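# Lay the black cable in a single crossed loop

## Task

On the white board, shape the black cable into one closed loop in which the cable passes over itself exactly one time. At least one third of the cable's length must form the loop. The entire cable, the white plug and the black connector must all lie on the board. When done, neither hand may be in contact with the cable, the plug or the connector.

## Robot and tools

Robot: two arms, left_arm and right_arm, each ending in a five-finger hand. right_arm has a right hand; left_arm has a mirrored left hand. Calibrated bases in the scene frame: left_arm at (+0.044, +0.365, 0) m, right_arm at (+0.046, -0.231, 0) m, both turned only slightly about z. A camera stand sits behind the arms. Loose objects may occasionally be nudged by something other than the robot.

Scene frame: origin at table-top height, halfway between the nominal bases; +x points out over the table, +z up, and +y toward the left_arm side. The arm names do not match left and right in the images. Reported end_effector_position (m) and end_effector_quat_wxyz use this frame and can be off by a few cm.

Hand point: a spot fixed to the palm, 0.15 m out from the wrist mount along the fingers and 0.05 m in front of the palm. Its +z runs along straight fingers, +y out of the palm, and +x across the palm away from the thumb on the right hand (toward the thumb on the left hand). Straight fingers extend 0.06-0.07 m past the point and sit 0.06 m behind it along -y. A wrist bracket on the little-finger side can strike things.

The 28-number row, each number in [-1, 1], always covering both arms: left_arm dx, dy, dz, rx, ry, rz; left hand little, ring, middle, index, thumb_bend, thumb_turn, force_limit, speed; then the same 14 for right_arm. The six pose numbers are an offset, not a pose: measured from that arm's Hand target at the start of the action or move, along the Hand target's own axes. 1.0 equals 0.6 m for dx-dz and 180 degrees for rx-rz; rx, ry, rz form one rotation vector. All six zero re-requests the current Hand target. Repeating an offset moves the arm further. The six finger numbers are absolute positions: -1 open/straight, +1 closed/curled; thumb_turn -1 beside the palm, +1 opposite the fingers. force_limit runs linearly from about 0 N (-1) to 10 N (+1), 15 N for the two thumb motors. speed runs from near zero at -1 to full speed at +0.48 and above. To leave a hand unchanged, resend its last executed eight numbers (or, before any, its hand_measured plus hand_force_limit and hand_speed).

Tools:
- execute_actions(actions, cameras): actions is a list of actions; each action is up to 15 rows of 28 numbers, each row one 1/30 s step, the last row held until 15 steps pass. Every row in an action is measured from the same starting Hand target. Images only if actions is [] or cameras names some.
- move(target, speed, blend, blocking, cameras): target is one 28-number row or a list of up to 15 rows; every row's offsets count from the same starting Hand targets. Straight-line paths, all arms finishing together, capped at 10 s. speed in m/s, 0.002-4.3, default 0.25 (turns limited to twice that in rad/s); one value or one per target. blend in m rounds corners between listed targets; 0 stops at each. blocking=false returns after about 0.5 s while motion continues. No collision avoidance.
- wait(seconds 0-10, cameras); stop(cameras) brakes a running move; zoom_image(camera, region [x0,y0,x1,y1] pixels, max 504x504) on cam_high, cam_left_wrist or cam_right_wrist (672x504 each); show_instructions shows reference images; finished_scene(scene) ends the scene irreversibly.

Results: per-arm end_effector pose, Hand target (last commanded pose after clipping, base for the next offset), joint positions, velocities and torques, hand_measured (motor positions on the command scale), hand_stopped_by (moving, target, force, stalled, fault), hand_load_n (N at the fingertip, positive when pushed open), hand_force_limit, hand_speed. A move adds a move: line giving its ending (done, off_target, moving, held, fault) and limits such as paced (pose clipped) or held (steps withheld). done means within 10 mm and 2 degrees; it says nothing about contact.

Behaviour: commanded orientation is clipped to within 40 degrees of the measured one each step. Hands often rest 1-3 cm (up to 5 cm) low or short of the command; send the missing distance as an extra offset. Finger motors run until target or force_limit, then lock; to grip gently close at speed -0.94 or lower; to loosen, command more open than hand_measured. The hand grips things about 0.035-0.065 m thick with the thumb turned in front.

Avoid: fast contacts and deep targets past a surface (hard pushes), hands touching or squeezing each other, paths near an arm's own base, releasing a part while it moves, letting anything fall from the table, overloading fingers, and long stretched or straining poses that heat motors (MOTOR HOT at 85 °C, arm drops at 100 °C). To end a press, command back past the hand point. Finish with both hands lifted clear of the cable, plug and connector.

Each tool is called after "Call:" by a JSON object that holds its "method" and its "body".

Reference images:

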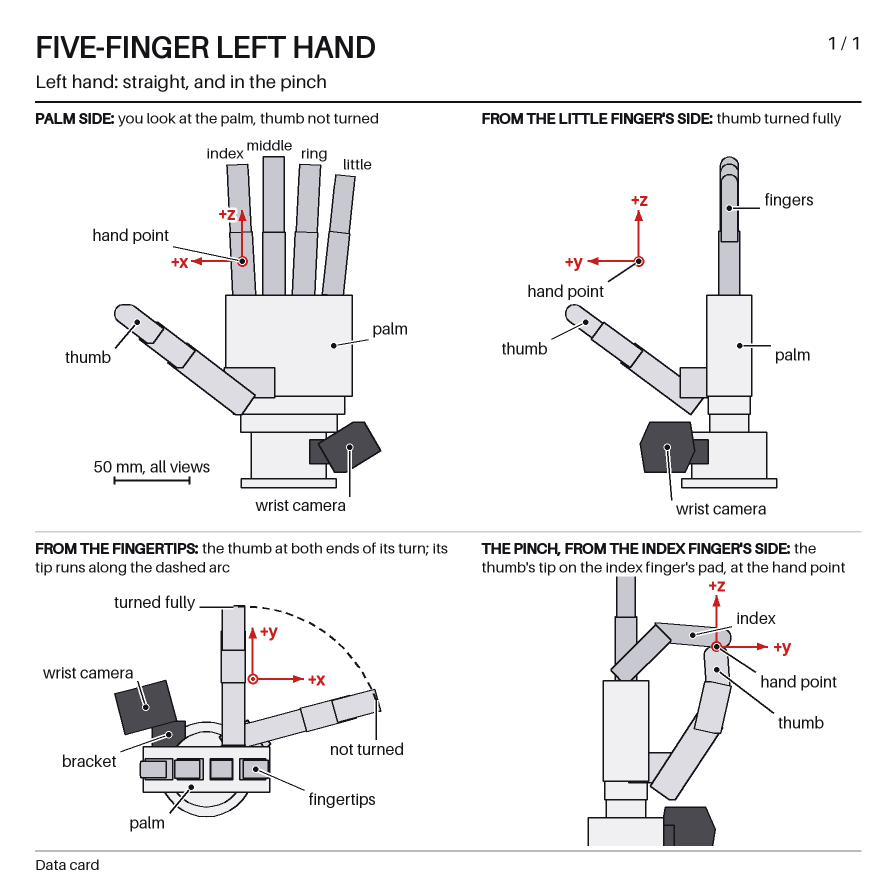

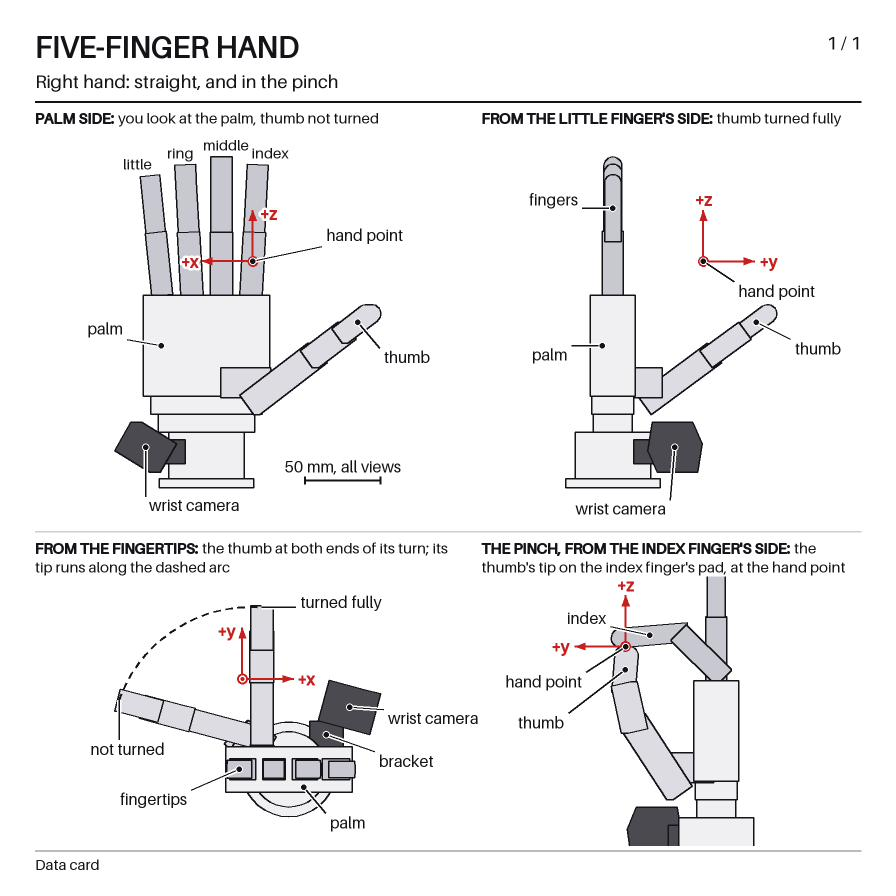

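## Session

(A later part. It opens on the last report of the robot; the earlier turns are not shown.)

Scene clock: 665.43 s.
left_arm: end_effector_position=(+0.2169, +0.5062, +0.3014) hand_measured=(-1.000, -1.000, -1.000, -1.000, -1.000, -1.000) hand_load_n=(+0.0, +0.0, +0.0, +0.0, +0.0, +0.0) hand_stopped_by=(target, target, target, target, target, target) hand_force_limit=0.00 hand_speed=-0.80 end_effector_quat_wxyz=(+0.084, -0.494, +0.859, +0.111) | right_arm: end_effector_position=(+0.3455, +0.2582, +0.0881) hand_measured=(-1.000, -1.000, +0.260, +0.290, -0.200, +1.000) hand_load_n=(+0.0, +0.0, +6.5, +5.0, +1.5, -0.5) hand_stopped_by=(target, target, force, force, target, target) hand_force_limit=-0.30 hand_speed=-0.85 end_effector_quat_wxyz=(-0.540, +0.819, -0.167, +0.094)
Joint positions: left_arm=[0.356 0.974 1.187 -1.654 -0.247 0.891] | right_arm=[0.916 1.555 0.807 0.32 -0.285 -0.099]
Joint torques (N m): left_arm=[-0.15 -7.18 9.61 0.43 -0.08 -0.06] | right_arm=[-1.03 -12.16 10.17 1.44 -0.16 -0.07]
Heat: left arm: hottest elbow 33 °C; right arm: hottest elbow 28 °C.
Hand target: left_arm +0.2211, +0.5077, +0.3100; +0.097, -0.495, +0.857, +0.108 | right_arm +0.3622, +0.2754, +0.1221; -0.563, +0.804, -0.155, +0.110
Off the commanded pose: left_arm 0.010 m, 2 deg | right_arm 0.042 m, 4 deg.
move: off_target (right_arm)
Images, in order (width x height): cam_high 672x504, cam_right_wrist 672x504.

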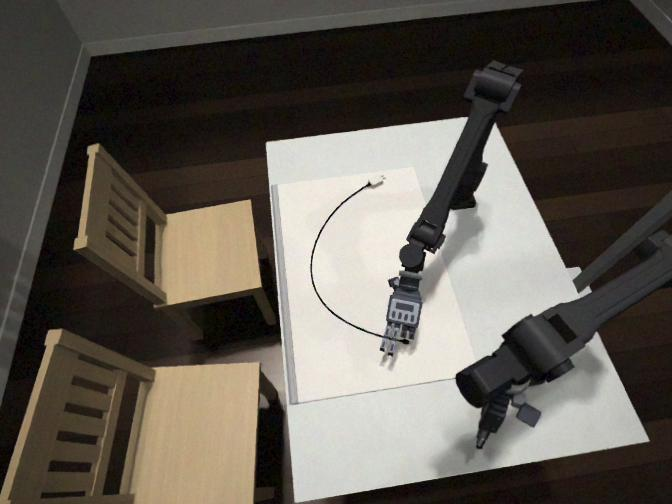

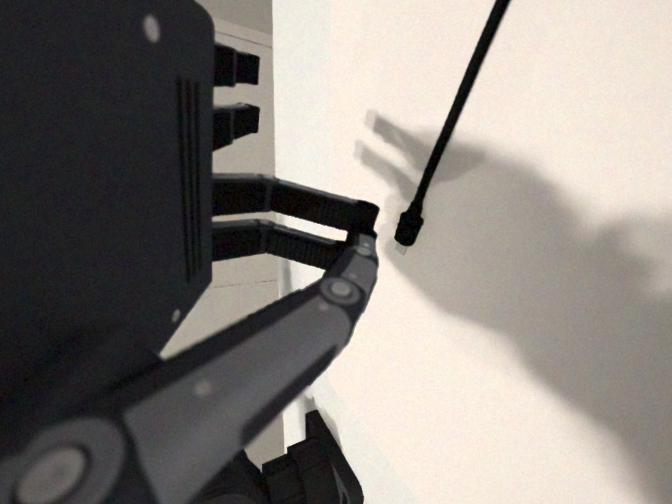

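Call:
{"method": "move", "body": {"target": [0,0,0,0,0,0,-1,-1,-1,-1,-1,-1,0,-0.8,-0.003,0.069,-0.0095,0,0,0,-1,-1,0,0,-0.2,1,-0.3,0], "cameras": ["cam_high","cam_right_wrist"], "speed": 0.1}}

Call:
{"method": "zoom_image", "body": {"camera": "cam_right_wrist", "region": [260, 120, 460, 270]}}

Call:
{"method": "zoom_image", "body": {"camera": "cam_high", "region": [350, 300, 450, 380]}}

Scene clock: 713.93 s.
left_arm: end_effector_position=(+0.2169, +0.5062, +0.3014) hand_measured=(-1.000, -1.000, -1.000, -1.000, -1.000, -1.000) hand_load_n=(+0.0, +0.0, +0.0, +0.0, +0.0, +0.0) hand_stopped_by=(target, target, target, target, target, target) hand_force_limit=0.00 hand_speed=-0.80 end_effector_quat_wxyz=(+0.084, -0.494, +0.859, +0.111) | right_arm: end_effector_position=(+0.3480, +0.2603, +0.0852) hand_measured=(-1.000, -1.000, +0.000, +0.000, -0.200, +1.000) hand_load_n=(+0.0, +0.0, +0.0, +0.0, +0.0, +0.0) hand_stopped_by=(target, target, target, target, target, target) hand_force_limit=-0.30 hand_speed=0.00 end_effector_quat_wxyz=(-0.559, +0.807, -0.158, +0.103)
Joint positions: left_arm=[0.356 0.974 1.187 -1.654 -0.247 0.891] | right_arm=[0.913 1.574 0.783 0.413 -0.292 -0.102]
Joint torques (N m): left_arm=[0.03 -6.95 9.61 0.46 -0.08 -0.07] | right_arm=[-1.96 -10.52 5.96 2.45 -0.22 -0.12]
Heat: left arm: hottest elbow 33 °C; right arm: hottest elbow 30 °C.
Hand target: left_arm +0.2211, +0.5077, +0.3100; +0.097, -0.495, +0.857, +0.108 | right_arm +0.3533, +0.2579, +0.0851; -0.563, +0.804, -0.155, +0.110
Off the commanded pose: left_arm 0.010 m, 2 deg | right_arm 0.006 m, 1 deg.
move: done
Images, in order (width x height): cam_high 672x504, cam_right_wrist 672x504.

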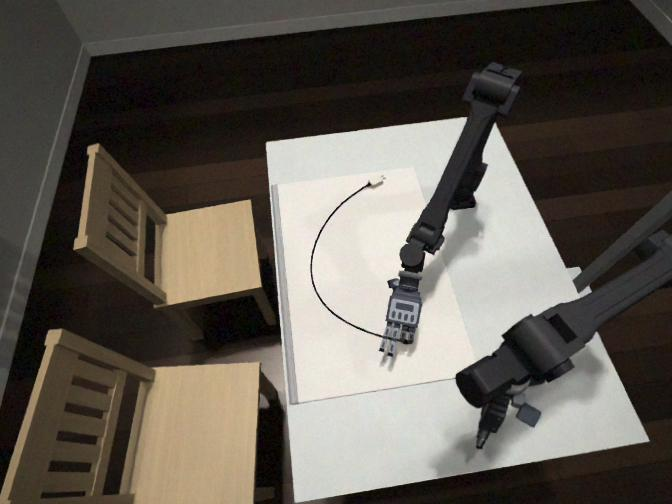

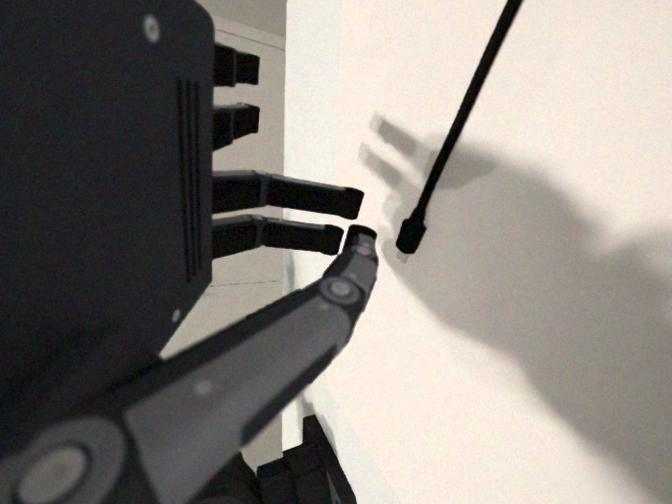

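Scaled by 2.520 from the camera's 672x504 image, which has a finer 960x720 frame.

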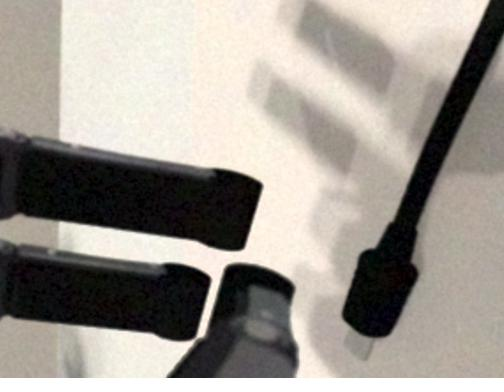

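Scaled by 5.040 from the camera's 672x504 image, which has a finer 960x720 frame.

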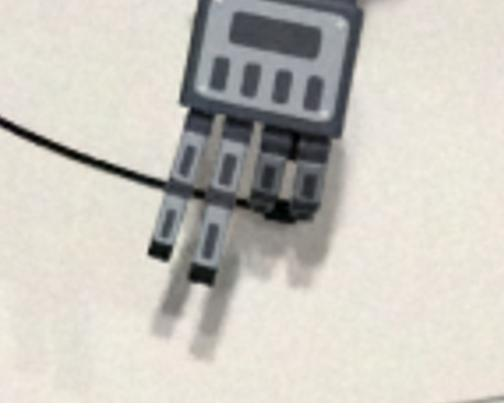

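Call:
{"method": "move", "body": {"target": [0,0,0,0,0,0,-1,-1,-1,-1,-1,-1,0,-0.8,0.004,0.040,0.001,0,0,0,-1,-1,0,0,-0.2,1,-0.3,0], "cameras": ["cam_high","cam_right_wrist"], "speed": 0.1}}

Call:
{"method": "zoom_image", "body": {"camera": "cam_right_wrist", "region": [260, 120, 460, 270]}}

Call:
{"method": "zoom_image", "body": {"camera": "cam_high", "region": [380, 320, 430, 360]}}

Scene clock: 728.77 s.
left_arm: end_effector_position=(+0.2169, +0.5062, +0.3014) hand_measured=(-1.000, -1.000, -1.000, -1.000, -1.000, -1.000) hand_load_n=(+0.0, +0.0, +0.0, +0.0, +0.0, +0.5) hand_stopped_by=(target, target, target, target, target, target) hand_force_limit=0.00 hand_speed=-0.80 end_effector_quat_wxyz=(+0.084, -0.494, +0.859, +0.111) | right_arm: end_effector_position=(+0.3482, +0.2523, +0.0627) hand_measured=(-1.000, -1.000, +0.000, +0.000, -0.200, +1.000) hand_load_n=(+0.0, +0.0, +0.0, +0.0, +0.0, +0.0) hand_stopped_by=(target, target, target, target, target, target) hand_force_limit=-0.30 hand_speed=0.00 end_effector_quat_wxyz=(-0.559, +0.807, -0.159, +0.103)
Joint positions: left_arm=[0.356 0.974 1.187 -1.654 -0.247 0.891] | right_arm=[0.9 1.614 0.748 0.488 -0.302 -0.106]
Joint torques (N m): left_arm=[-0.09 -6.95 9.62 0.43 -0.07 -0.06] | right_arm=[-1.96 -10.93 5.15 2.93 -0.2 -0.11]
Heat: left arm: hottest elbow 33 °C; right arm: hottest elbow 30 °C.
Hand target: left_arm +0.2211, +0.5077, +0.3100; +0.097, -0.495, +0.857, +0.108 | right_arm +0.3528, +0.2499, +0.0623; -0.563, +0.804, -0.155, +0.110
Off the commanded pose: left_arm 0.010 m, 2 deg | right_arm 0.005 m, 1 deg.
move: done
Images, in order (width x height): cam_high 672x504, cam_right_wrist 672x504.

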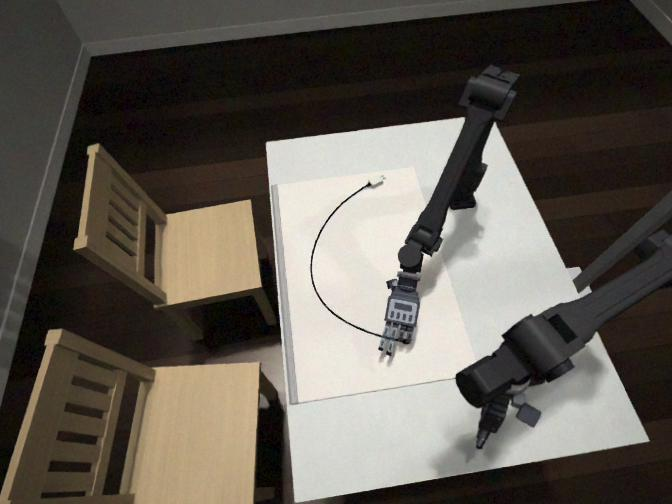

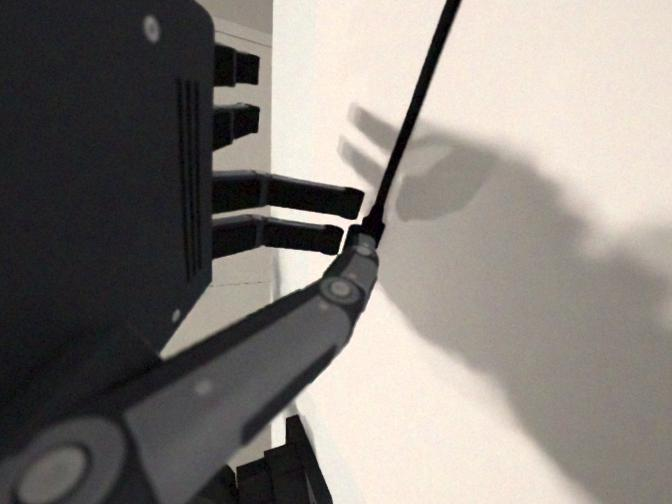

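Scaled by 2.520 from the camera's 672x504 image, which has a finer 960x720 frame.

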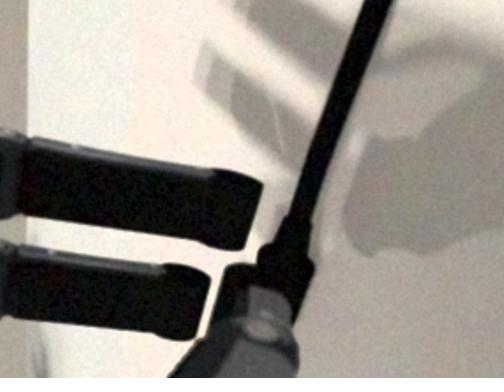

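Scaled by 10.080 from the camera's 672x504 image, which has a finer 960x720 frame.

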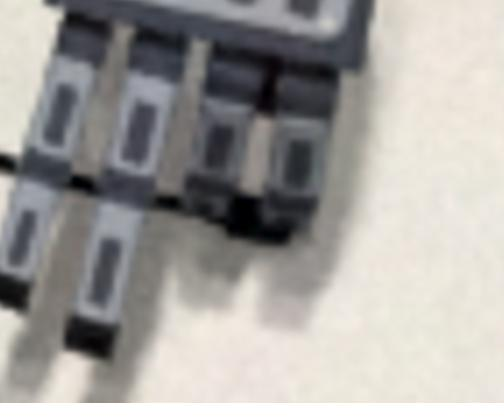

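Call:
{"method": "move", "body": {"target": [0,0,0,0,0,0,-1,-1,-1,-1,-1,-1,0,-0.8,-0.005,0.036,0.022,0,0,0,-1,-1,0,0,-0.2,1,-0.3,0], "cameras": ["cam_high","cam_right_wrist"], "speed": 0.1}}

Call:
{"method": "zoom_image", "body": {"camera": "cam_right_wrist", "region": [260, 120, 460, 270]}}

Call:
{"method": "zoom_image", "body": {"camera": "cam_high", "region": [380, 320, 430, 360]}}

Scene clock: 743.30 s.
left_arm: end_effector_position=(+0.2169, +0.5062, +0.3014) hand_measured=(-1.000, -1.000, -1.000, -1.000, -1.000, -1.000) hand_load_n=(+0.0, +0.0, +0.0, +0.0, +0.0, +0.0) hand_stopped_by=(target, target, target, target, target, target) hand_force_limit=0.00 hand_speed=-0.80 end_effector_quat_wxyz=(+0.084, -0.494, +0.859, +0.111) | right_arm: end_effector_position=(+0.3538, +0.2573, +0.0455) hand_measured=(-1.000, -1.000, +0.000, +0.000, -0.200, +1.000) hand_load_n=(+0.0, +0.0, -1.0, +0.0, +0.0, +0.0) hand_stopped_by=(target, target, target, target, target, target) hand_force_limit=-0.30 hand_speed=0.00 end_effector_quat_wxyz=(-0.565, +0.802, -0.158, +0.109)
Joint positions: left_arm=[0.356 0.974 1.187 -1.654 -0.247 0.891] | right_arm=[0.9 1.676 0.746 0.569 -0.297 -0.106]
Joint torques (N m): left_arm=[-0.15 -7.12 9.62 0.47 -0.08 -0.06] | right_arm=[-0.85 -9.7 4.9 2.45 -0.1 -0.12]
Heat: left arm: hottest elbow 33 °C; right arm: hottest elbow 30 °C.
Hand target: left_arm +0.2211, +0.5077, +0.3100; +0.097, -0.495, +0.857, +0.108 | right_arm +0.3520, +0.2556, +0.0376; -0.563, +0.804, -0.155, +0.110
Off the commanded pose: left_arm 0.010 m, 2 deg | right_arm 0.008 m, 0 deg.
move: done
Images, in order (width x height): cam_high 672x504, cam_right_wrist 672x504.

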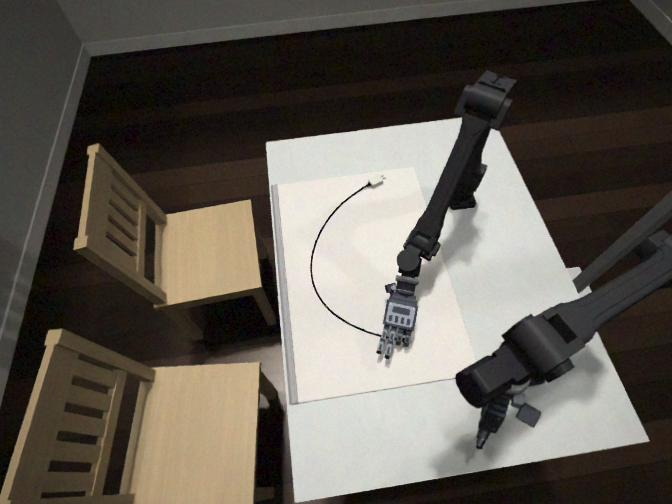

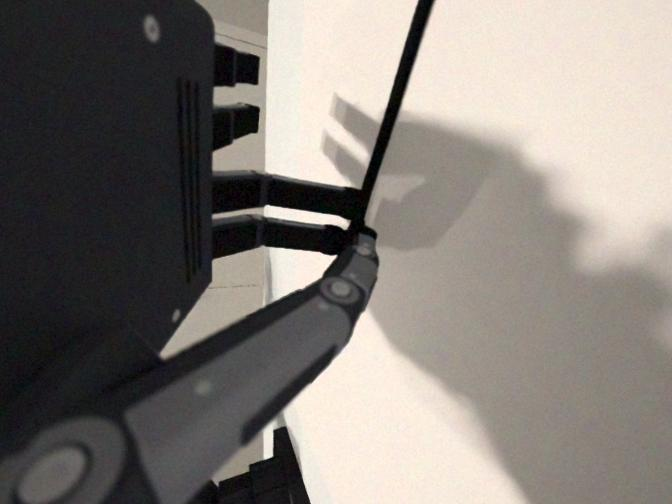

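Scaled by 2.520 from the camera's 672x504 image, which has a finer 960x720 frame.

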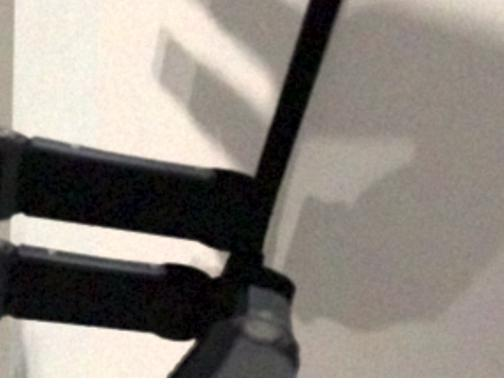

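Scaled by 10.080 from the camera's 672x504 image, which has a finer 960x720 frame.

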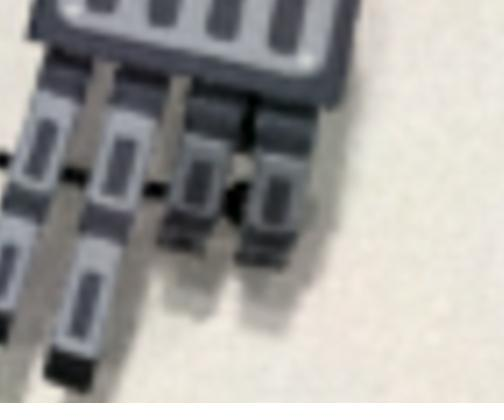

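Call:
{"method": "move", "body": {"target": [0,0,0,0,0,0,-1,-1,-1,-1,-1,-1,0,-0.8,0,0.012,0.004,0,0,0,-1,-1,0.15,0.15,-0.2,1,-0.3,-0.85], "speed": 0.1, "cameras": ["cam_high","cam_right_wrist"]}}

Call:
{"method": "zoom_image", "body": {"camera": "cam_right_wrist", "region": [260, 120, 460, 270]}}

Call:
{"method": "zoom_image", "body": {"camera": "cam_high", "region": [380, 320, 430, 360]}}

Scene clock: 756.50 s.
left_arm: end_effector_position=(+0.2169, +0.5062, +0.3014) hand_measured=(-1.000, -1.000, -1.000, -1.000, -1.000, -1.000) hand_load_n=(+0.0, +0.0, +0.0, +0.0, +0.0, +0.0) hand_stopped_by=(target, target, target, target, target, target) hand_force_limit=0.00 hand_speed=-0.80 end_effector_quat_wxyz=(+0.084, -0.494, +0.859, +0.111) | right_arm: end_effector_position=(+0.3556, +0.2595, +0.0438) hand_measured=(-1.000, -1.000, +0.150, +0.150, -0.200, +1.000) hand_load_n=(-0.5, +0.0, -1.0, +0.5, +0.0, +0.0) hand_stopped_by=(target, target, target, target, target, target) hand_force_limit=-0.30 hand_speed=-0.85 end_effector_quat_wxyz=(-0.570, +0.799, -0.156, +0.112)
Joint positions: left_arm=[0.356 0.974 1.187 -1.654 -0.247 0.891] | right_arm=[0.9 1.69 0.746 0.597 -0.297 -0.106]
Joint torques (N m): left_arm=[-0.32 -7.06 9.62 0.43 -0.07 -0.07] | right_arm=[-1.38 -9.64 4.45 2.41 -0.11 -0.07]
Heat: left arm: hottest elbow 33 °C; right arm: hottest elbow 29 °C.
Hand target: left_arm +0.2211, +0.5077, +0.3100; +0.097, -0.495, +0.857, +0.108 | right_arm +0.3519, +0.2554, +0.0298; -0.563, +0.804, -0.155, +0.110
Off the commanded pose: left_arm 0.010 m, 2 deg | right_arm 0.015 m, 1 deg.
move: off_target (right_arm)
Images, in order (width x height): cam_high 672x504, cam_right_wrist 672x504.

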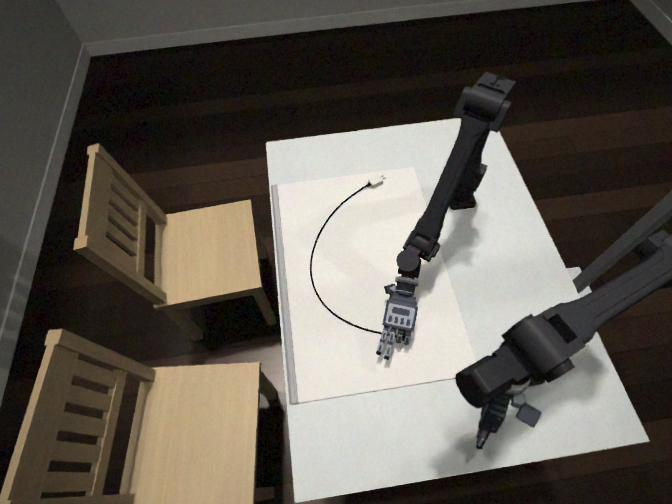

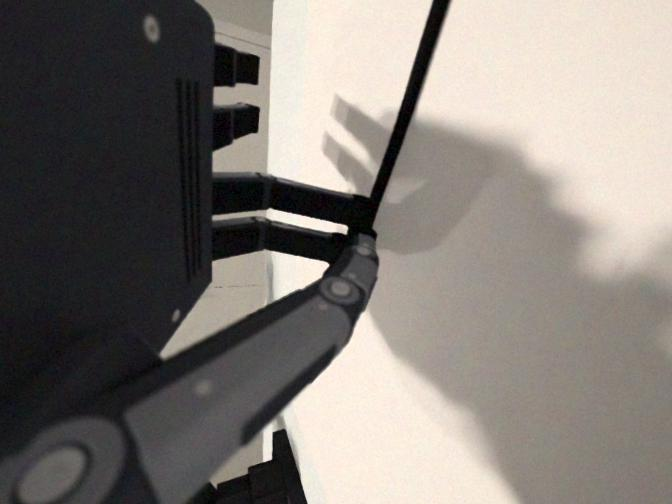

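Scaled by 2.520 from the camera's 672x504 image, which has a finer 960x720 frame.

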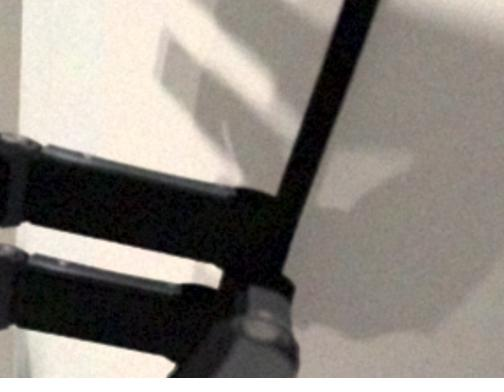

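Scaled by 10.080 from the camera's 672x504 image, which has a finer 960x720 frame.

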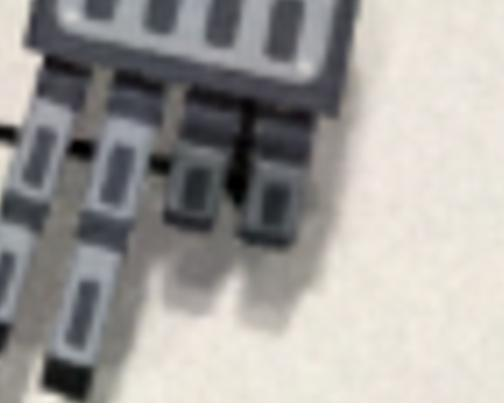

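Call:
{"method": "move", "body": {"target": [0,0,0,0,0,0,-1,-1,-1,-1,-1,-1,0,-0.8,0,0.012,0.004,0,0,0,-1,-1,0.5,0.5,-0.2,1,-0.1,-0.85], "speed": 0.1, "cameras": ["cam_high","cam_right_wrist"]}}

Call:
{"method": "zoom_image", "body": {"camera": "cam_right_wrist", "region": [260, 120, 460, 270]}}

Call:
{"method": "zoom_image", "body": {"camera": "cam_high", "region": [380, 320, 430, 360]}}

Scene clock: 763.97 s.
left_arm: end_effector_position=(+0.2169, +0.5062, +0.3014) hand_measured=(-1.000, -1.000, -1.000, -1.000, -1.000, -1.000) hand_load_n=(+0.0, +0.0, +0.0, +0.0, +0.0, +0.0) hand_stopped_by=(target, target, target, target, target, target) hand_force_limit=0.00 hand_speed=-0.80 end_effector_quat_wxyz=(+0.084, -0.494, +0.859, +0.111) | right_arm: end_effector_position=(+0.3583, +0.2626, +0.0458) hand_measured=(-1.000, -1.000, +0.258, +0.286, -0.200, +1.000) hand_load_n=(+0.0, +0.0, +6.0, +5.0, +0.5, +0.0) hand_stopped_by=(target, target, force, force, target, target) hand_force_limit=-0.10 hand_speed=-0.85 end_effector_quat_wxyz=(-0.579, +0.793, -0.152, +0.117)
Joint positions: left_arm=[0.356 0.974 1.187 -1.654 -0.247 0.891] | right_arm=[0.9 1.7 0.746 0.632 -0.297 -0.106]
Joint torques (N m): left_arm=[-0.15 -7.12 9.59 0.44 -0.08 -0.05] | right_arm=[-0.91 -9.76 3.95 1.8 -0.11 -0.11]
Heat: left arm: hottest elbow 33 °C; right arm: hottest elbow 29 °C.
Hand target: left_arm +0.2211, +0.5077, +0.3100; +0.097, -0.495, +0.857, +0.108 | right_arm +0.3518, +0.2552, +0.0224; -0.563, +0.804, -0.155, +0.110
Off the commanded pose: left_arm 0.010 m, 2 deg | right_arm 0.026 m, 2 deg.
move: off_target (right_arm)
Images, in order (width x height): cam_high 672x504, cam_right_wrist 672x504.

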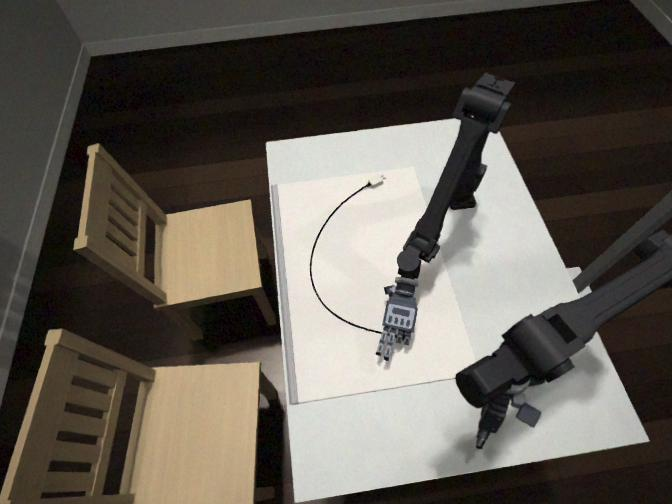

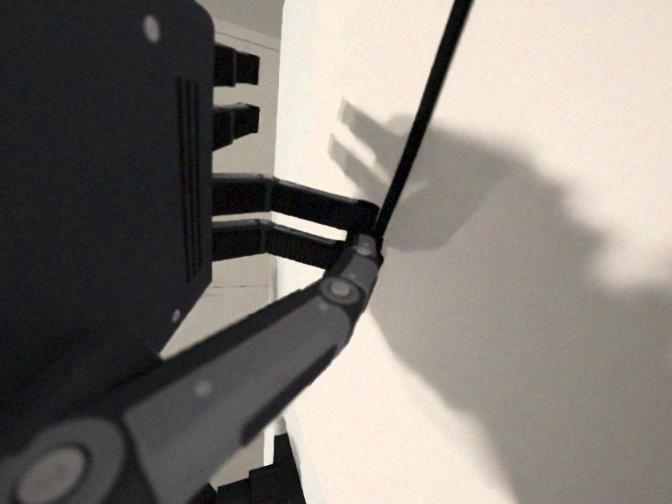

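Scaled by 2.520 from the camera's 672x504 image, which has a finer 960x720 frame.

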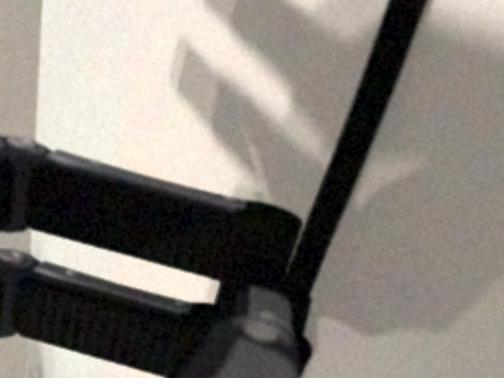

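Scaled by 10.080 from the camera's 672x504 image, which has a finer 960x720 frame.

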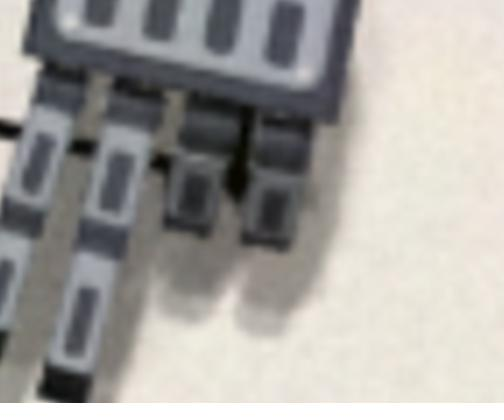

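Call:
{"method": "move", "body": {"target": [[0,0,0,0,0,0,-1,-1,-1,-1,-1,-1,0,-0.8,0,-0.14,-0.05,0,0,0,-1,-1,0,0,-0.1,1,-0.3,0],[0,0,0,0,0,0,-1,-1,-1,-1,-1,-1,0,-0.8,0,-0.063,-0.023,0,0,0,-1,-1,0,0,-0.1,1,-0.3,0]], "speed": 0.15, "cameras": ["cam_high","cam_right_wrist"]}}

Call:
{"method": "zoom_image", "body": {"camera": "cam_high", "region": [380, 320, 430, 360]}}

Scene clock: 819.93 s.
left_arm: end_effector_position=(+0.2169, +0.5062, +0.3014) hand_measured=(-1.000, -1.000, -1.000, -1.000, -1.000, -1.000) hand_load_n=(+0.0, +0.0, +0.0, +0.0, +0.0, +0.0) hand_stopped_by=(target, target, target, target, target, target) hand_force_limit=0.00 hand_speed=-0.80 end_effector_quat_wxyz=(+0.084, -0.494, +0.859, +0.111) | right_arm: end_effector_position=(+0.3477, +0.2499, +0.0551) hand_measured=(-1.000, -1.000, +0.000, +0.000, -0.100, +1.000) hand_load_n=(+0.0, +0.0, +0.0, +0.0, +0.0, +0.0) hand_stopped_by=(target, target, target, target, target, target) hand_force_limit=-0.30 hand_speed=0.00 end_effector_quat_wxyz=(-0.553, +0.811, -0.163, +0.103)
Joint positions: left_arm=[0.356 0.974 1.187 -1.654 -0.247 0.891] | right_arm=[0.9 1.624 0.744 0.486 -0.296 -0.106]
Joint torques (N m): left_arm=[-0.03 -6.83 9.57 0.38 -0.08 -0.06] | right_arm=[-0.85 -10.58 6.08 2.61 -0.09 -0.08]
Heat: left arm: hottest elbow 33 °C; right arm: hottest elbow 27 °C.
Hand target: left_arm +0.2211, +0.5077, +0.3100; +0.097, -0.495, +0.857, +0.108 | right_arm +0.3517, +0.2552, +0.0626; -0.563, +0.804, -0.155, +0.110
Off the commanded pose: left_arm 0.010 m, 2 deg | right_arm 0.010 m, 2 deg.
move: done
Images, in order (width x height): cam_high 672x504, cam_right_wrist 672x504.

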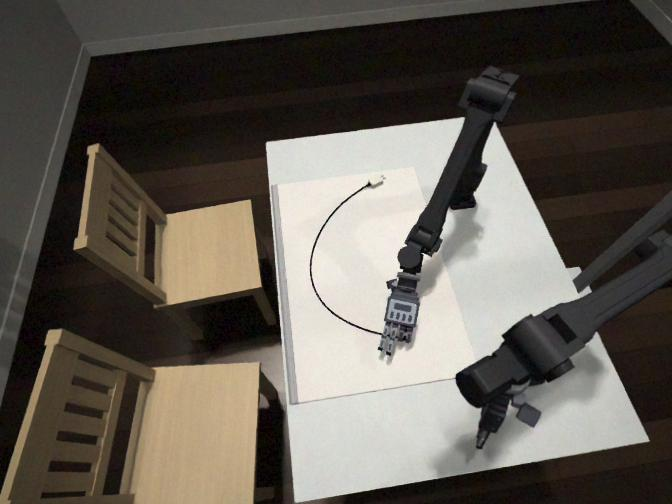

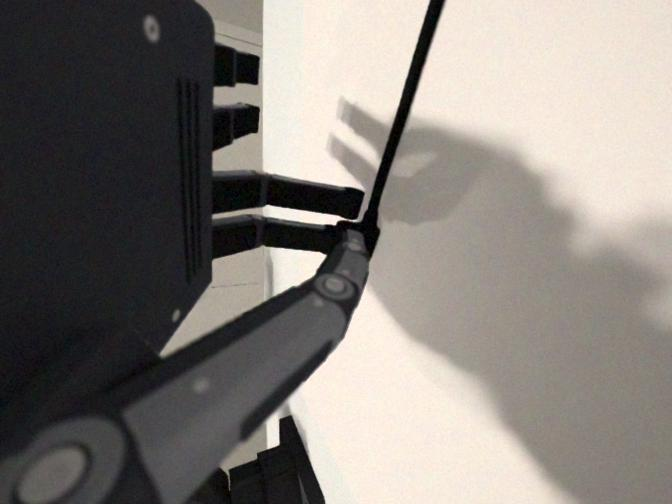

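Scaled by 10.080 from the camera's 672x504 image, which has a finer 960x720 frame.

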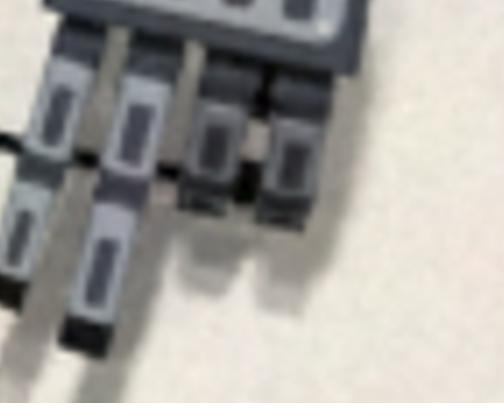

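Call:
{"method": "move", "body": {"target": [0,0,0,0,0,0,-1,-1,-1,-1,-1,-1,0,-0.8,-0.0053,0.0527,0.0015,0,0,0,-1,-1,0,0,-0.1,1,-0.3,0], "speed": 0.1, "cameras": ["cam_high","cam_right_wrist"]}}

Call:
{"method": "zoom_image", "body": {"camera": "cam_high", "region": [380, 320, 430, 360]}}

Call:
{"method": "zoom_image", "body": {"camera": "cam_right_wrist", "region": [300, 150, 420, 270]}}

Scene clock: 841.23 s.
left_arm: end_effector_position=(+0.2169, +0.5062, +0.3014) hand_measured=(-1.000, -1.000, -1.000, -1.000, -1.000, -1.000) hand_load_n=(+0.0, +0.0, -0.5, +0.0, +0.0, +0.5) hand_stopped_by=(target, target, target, target, target, target) hand_force_limit=0.00 hand_speed=-0.80 end_effector_quat_wxyz=(+0.084, -0.494, +0.859, +0.111) | right_arm: end_effector_position=(+0.3482, +0.2504, +0.0443) hand_measured=(-1.000, -1.000, +0.000, +0.000, -0.100, +1.000) hand_load_n=(+0.0, +0.0, -1.0, +0.0, +0.0, +0.0) hand_stopped_by=(target, target, target, target, target, target) hand_force_limit=-0.30 hand_speed=0.00 end_effector_quat_wxyz=(-0.569, +0.800, -0.157, +0.111)
Joint positions: left_arm=[0.356 0.974 1.187 -1.654 -0.247 0.891] | right_arm=[0.9 1.665 0.715 0.599 -0.296 -0.106]
Joint torques (N m): left_arm=[-0.09 -6.83 9.65 0.43 -0.06 -0.06] | right_arm=[-0.73 -9.99 4.56 2.13 -0.14 -0.07]
Heat: left arm: hottest elbow 33 °C; right arm: hottest elbow 28 °C.
Hand target: left_arm +0.2211, +0.5077, +0.3100; +0.097, -0.495, +0.857, +0.108 | right_arm +0.3450, +0.2471, +0.0325; -0.563, +0.804, -0.155, +0.110
Off the commanded pose: left_arm 0.010 m, 2 deg | right_arm 0.013 m, 1 deg.
move: off_target (right_arm)
Images, in order (width x height): cam_high 672x504, cam_right_wrist 672x504.

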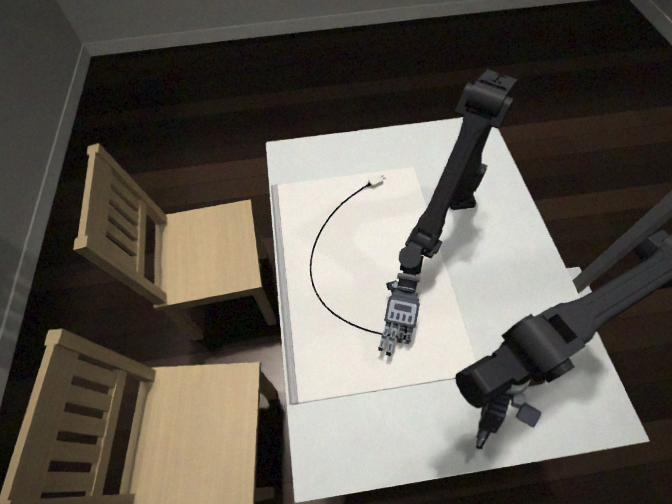

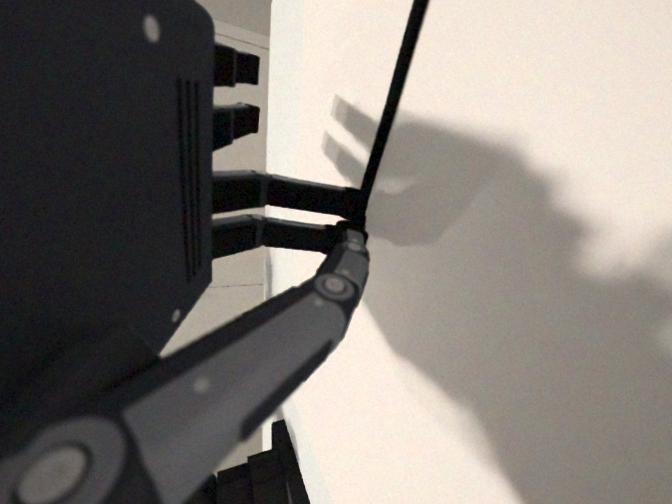

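Scaled by 10.080 from the camera's 672x504 image, which has a finer 960x720 frame.

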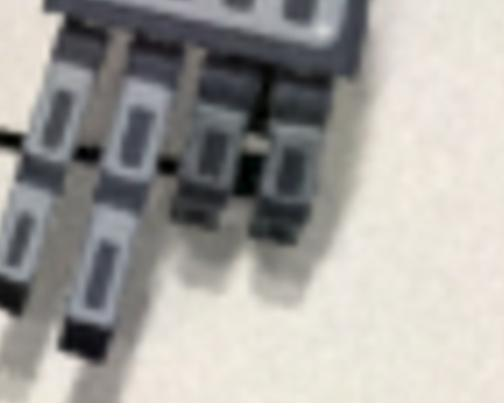

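Scaled by 4.200 from the camera's 672x504 image, which has a finer 960x720 frame.

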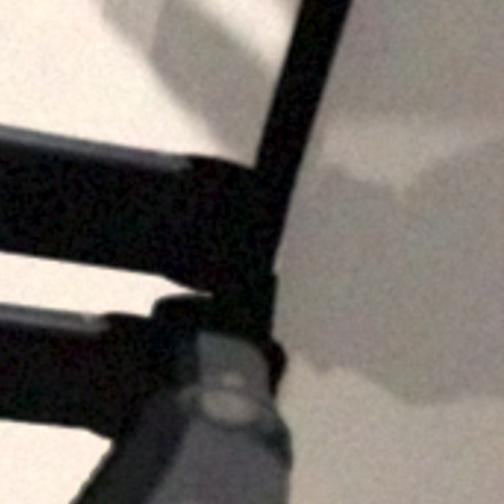

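Call:
{"method": "move", "body": {"target": [0,0,0,0,0,0,-1,-1,-1,-1,-1,-1,0,-0.8,0,0.008,0.003,0,0,0,-1,-1,0.5,0.5,-0.1,1,-0.1,-0.85], "speed": 0.1, "cameras": ["cam_high","cam_right_wrist"]}}

Call:
{"method": "zoom_image", "body": {"camera": "cam_high", "region": [380, 320, 430, 360]}}

Call:
{"method": "zoom_image", "body": {"camera": "cam_right_wrist", "region": [300, 150, 420, 270]}}

Scene clock: 847.07 s.
left_arm: end_effector_position=(+0.2169, +0.5062, +0.3014) hand_measured=(-1.000, -1.000, -1.000, -1.000, -1.000, -1.000) hand_load_n=(+0.0, -0.5, +0.0, +0.0, +0.0, +0.0) hand_stopped_by=(target, target, target, target, target, target) hand_force_limit=0.00 hand_speed=-0.80 end_effector_quat_wxyz=(+0.084, -0.494, +0.859, +0.111) | right_arm: end_effector_position=(+0.3497, +0.2522, +0.0430) hand_measured=(-1.000, -1.000, +0.246, +0.262, -0.100, +1.000) hand_load_n=(+0.0, +0.0, +6.5, +5.0, +0.5, -2.5) hand_stopped_by=(target, target, force, force, target, target) hand_force_limit=-0.10 hand_speed=-0.85 end_effector_quat_wxyz=(-0.573, +0.797, -0.155, +0.114)
Joint positions: left_arm=[0.356 0.974 1.187 -1.654 -0.247 0.891] | right_arm=[0.9 1.676 0.715 0.621 -0.296 -0.106]
Joint torques (N m): left_arm=[-0.15 -7 9.61 0.46 -0.07 -0.07] | right_arm=[-1.08 -9.52 4.59 1.98 -0.14 -0.11]
Heat: left arm: hottest elbow 33 °C; right arm: hottest elbow 28 °C.
Hand target: left_arm +0.2211, +0.5077, +0.3100; +0.097, -0.495, +0.857, +0.108 | right_arm +0.3451, +0.2472, +0.0275; -0.563, +0.804, -0.155, +0.110
Off the commanded pose: left_arm 0.010 m, 2 deg | right_arm 0.017 m, 1 deg.
move: off_target (right_arm)
Images, in order (width x height): cam_high 672x504, cam_right_wrist 672x504.

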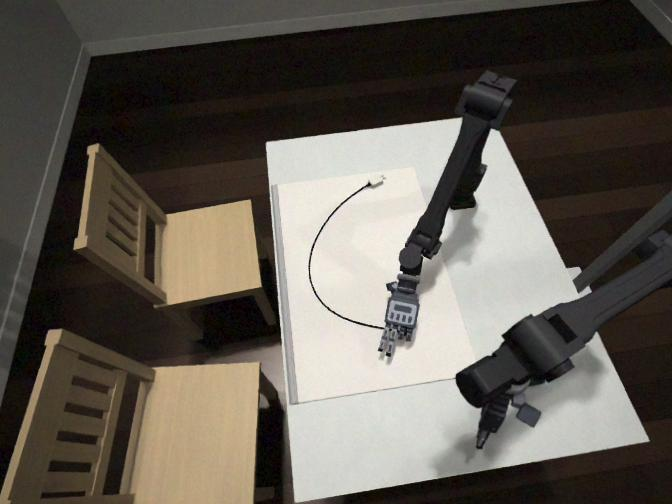

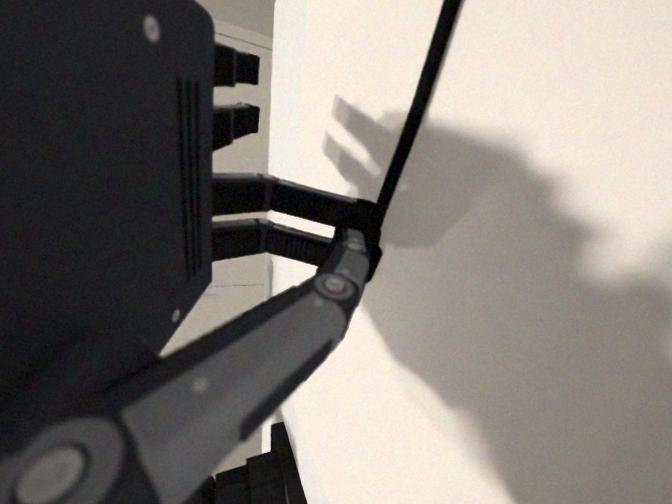

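Scaled by 10.080 from the camera's 672x504 image, which has a finer 960x720 frame.

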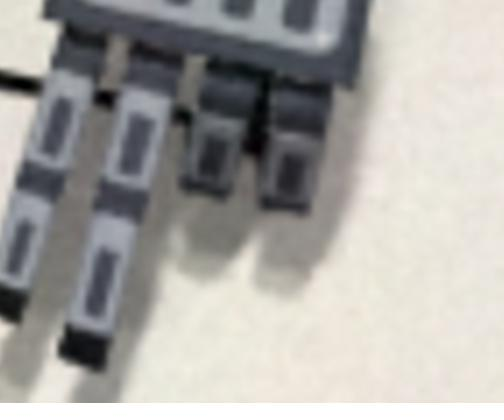

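Scaled by 4.200 from the camera's 672x504 image, which has a finer 960x720 frame.

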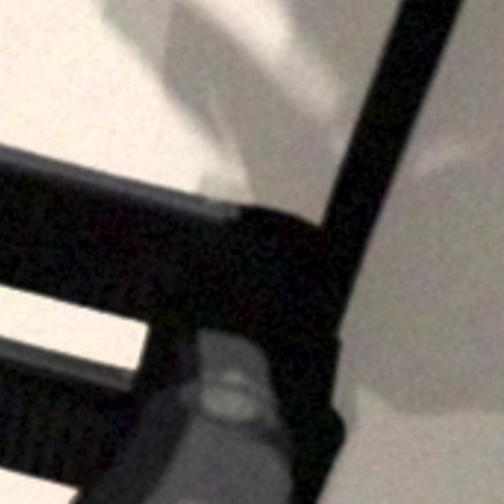

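Call:
{"method": "zoom_image", "body": {"camera": "cam_high", "region": [350, 160, 400, 200]}}

Scaled by 10.080 from the camera's 672x504 image, which has a finer 960x720 frame.

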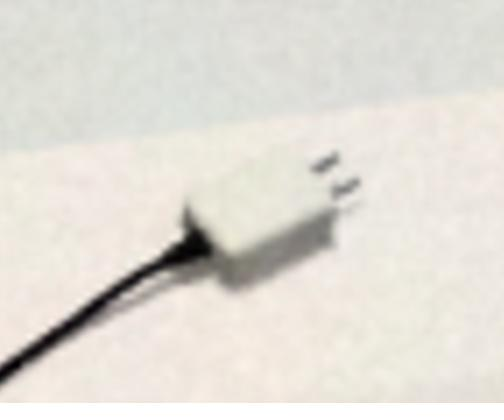

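Call:
{"method": "move", "body": {"target": [[0,0,0,0,0,0,-1,-1,-1,-1,-1,-1,0,-0.8,0,-0.1175,-0.043,0,0,0,-1,-1,0,0,0.3,1,-0.3,0],[0,0,0,0,0,0,-1,-1,-1,-1,-1,-1,0,-0.8,-0.003,-0.104,0.018,0,0,0,-1,-1,0,0,0.3,1,-0.3,0],[0,0,0,0,0,0,-1,-1,-1,-1,-1,-1,0,-0.8,-0.003,-0.0305,0.045,0,0,0,-1,-1,0,0,0.3,1,-0.3,0]], "speed": 0.15, "cameras": ["cam_high","cam_right_wrist"]}}

Call:
{"method": "zoom_image", "body": {"camera": "cam_high", "region": [370, 310, 430, 370]}}

Scene clock: 980.77 s.
left_arm: end_effector_position=(+0.2169, +0.5062, +0.3014) hand_measured=(-1.000, -1.000, -1.000, -1.000, -1.000, -1.000) hand_load_n=(+0.0, +0.0, +0.0, +0.0, +0.0, +0.0) hand_stopped_by=(target, target, target, target, target, target) hand_force_limit=0.00 hand_speed=-0.80 end_effector_quat_wxyz=(+0.084, -0.494, +0.859, +0.111) | right_arm: end_effector_position=(+0.3525, +0.2677, +0.0443) hand_measured=(-1.000, -1.000, +0.000, +0.000, +0.300, +1.000) hand_load_n=(+0.0, +0.0, -3.0, +0.0, +0.0, +0.0) hand_stopped_by=(target, target, target, target, target, target) hand_force_limit=-0.30 hand_speed=0.00 end_effector_quat_wxyz=(-0.566, +0.802, -0.155, +0.113)
Joint positions: left_arm=[0.356 0.974 1.187 -1.654 -0.247 0.891] | right_arm=[0.92 1.693 0.763 0.576 -0.275 -0.106]
Joint torques (N m): left_arm=[-0.15 -6.95 9.62 0.53 -0.07 -0.06] | right_arm=[0.38 -8.88 7.35 1.92 -0.01 -0.01]
Heat: left arm: hottest elbow 34 °C; right arm: hottest elbow 27 °C.
Hand target: left_arm +0.2211, +0.5077, +0.3100; +0.097, -0.495, +0.857, +0.108 | right_arm +0.3553, +0.2772, +0.0355; -0.563, +0.804, -0.155, +0.110
Off the commanded pose: left_arm 0.010 m, 2 deg | right_arm 0.013 m, 1 deg.
move: off_target (right_arm)
Images, in order (width x height): cam_high 672x504, cam_right_wrist 672x504.

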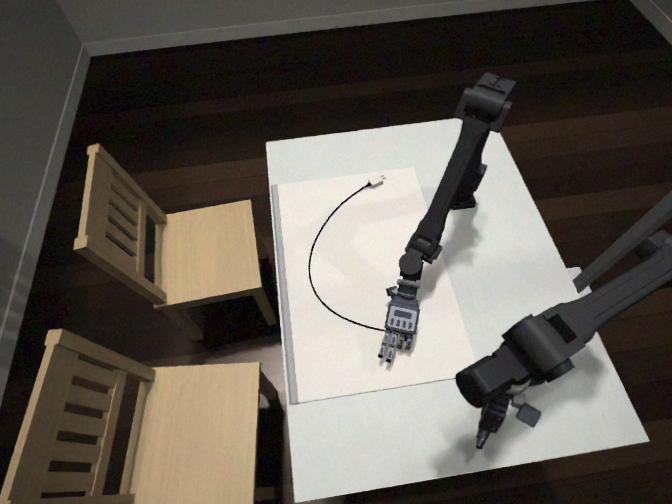

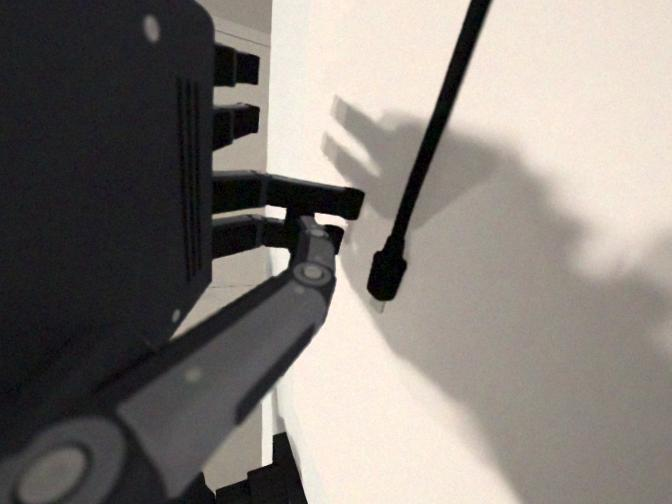

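Scaled by 8.400 from the camera's 672x504 image, which has a finer 960x720 frame.

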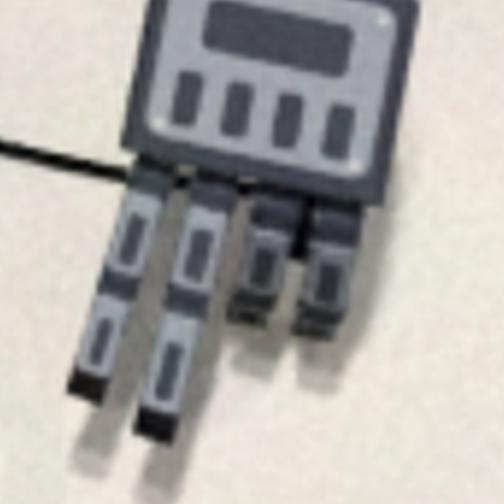

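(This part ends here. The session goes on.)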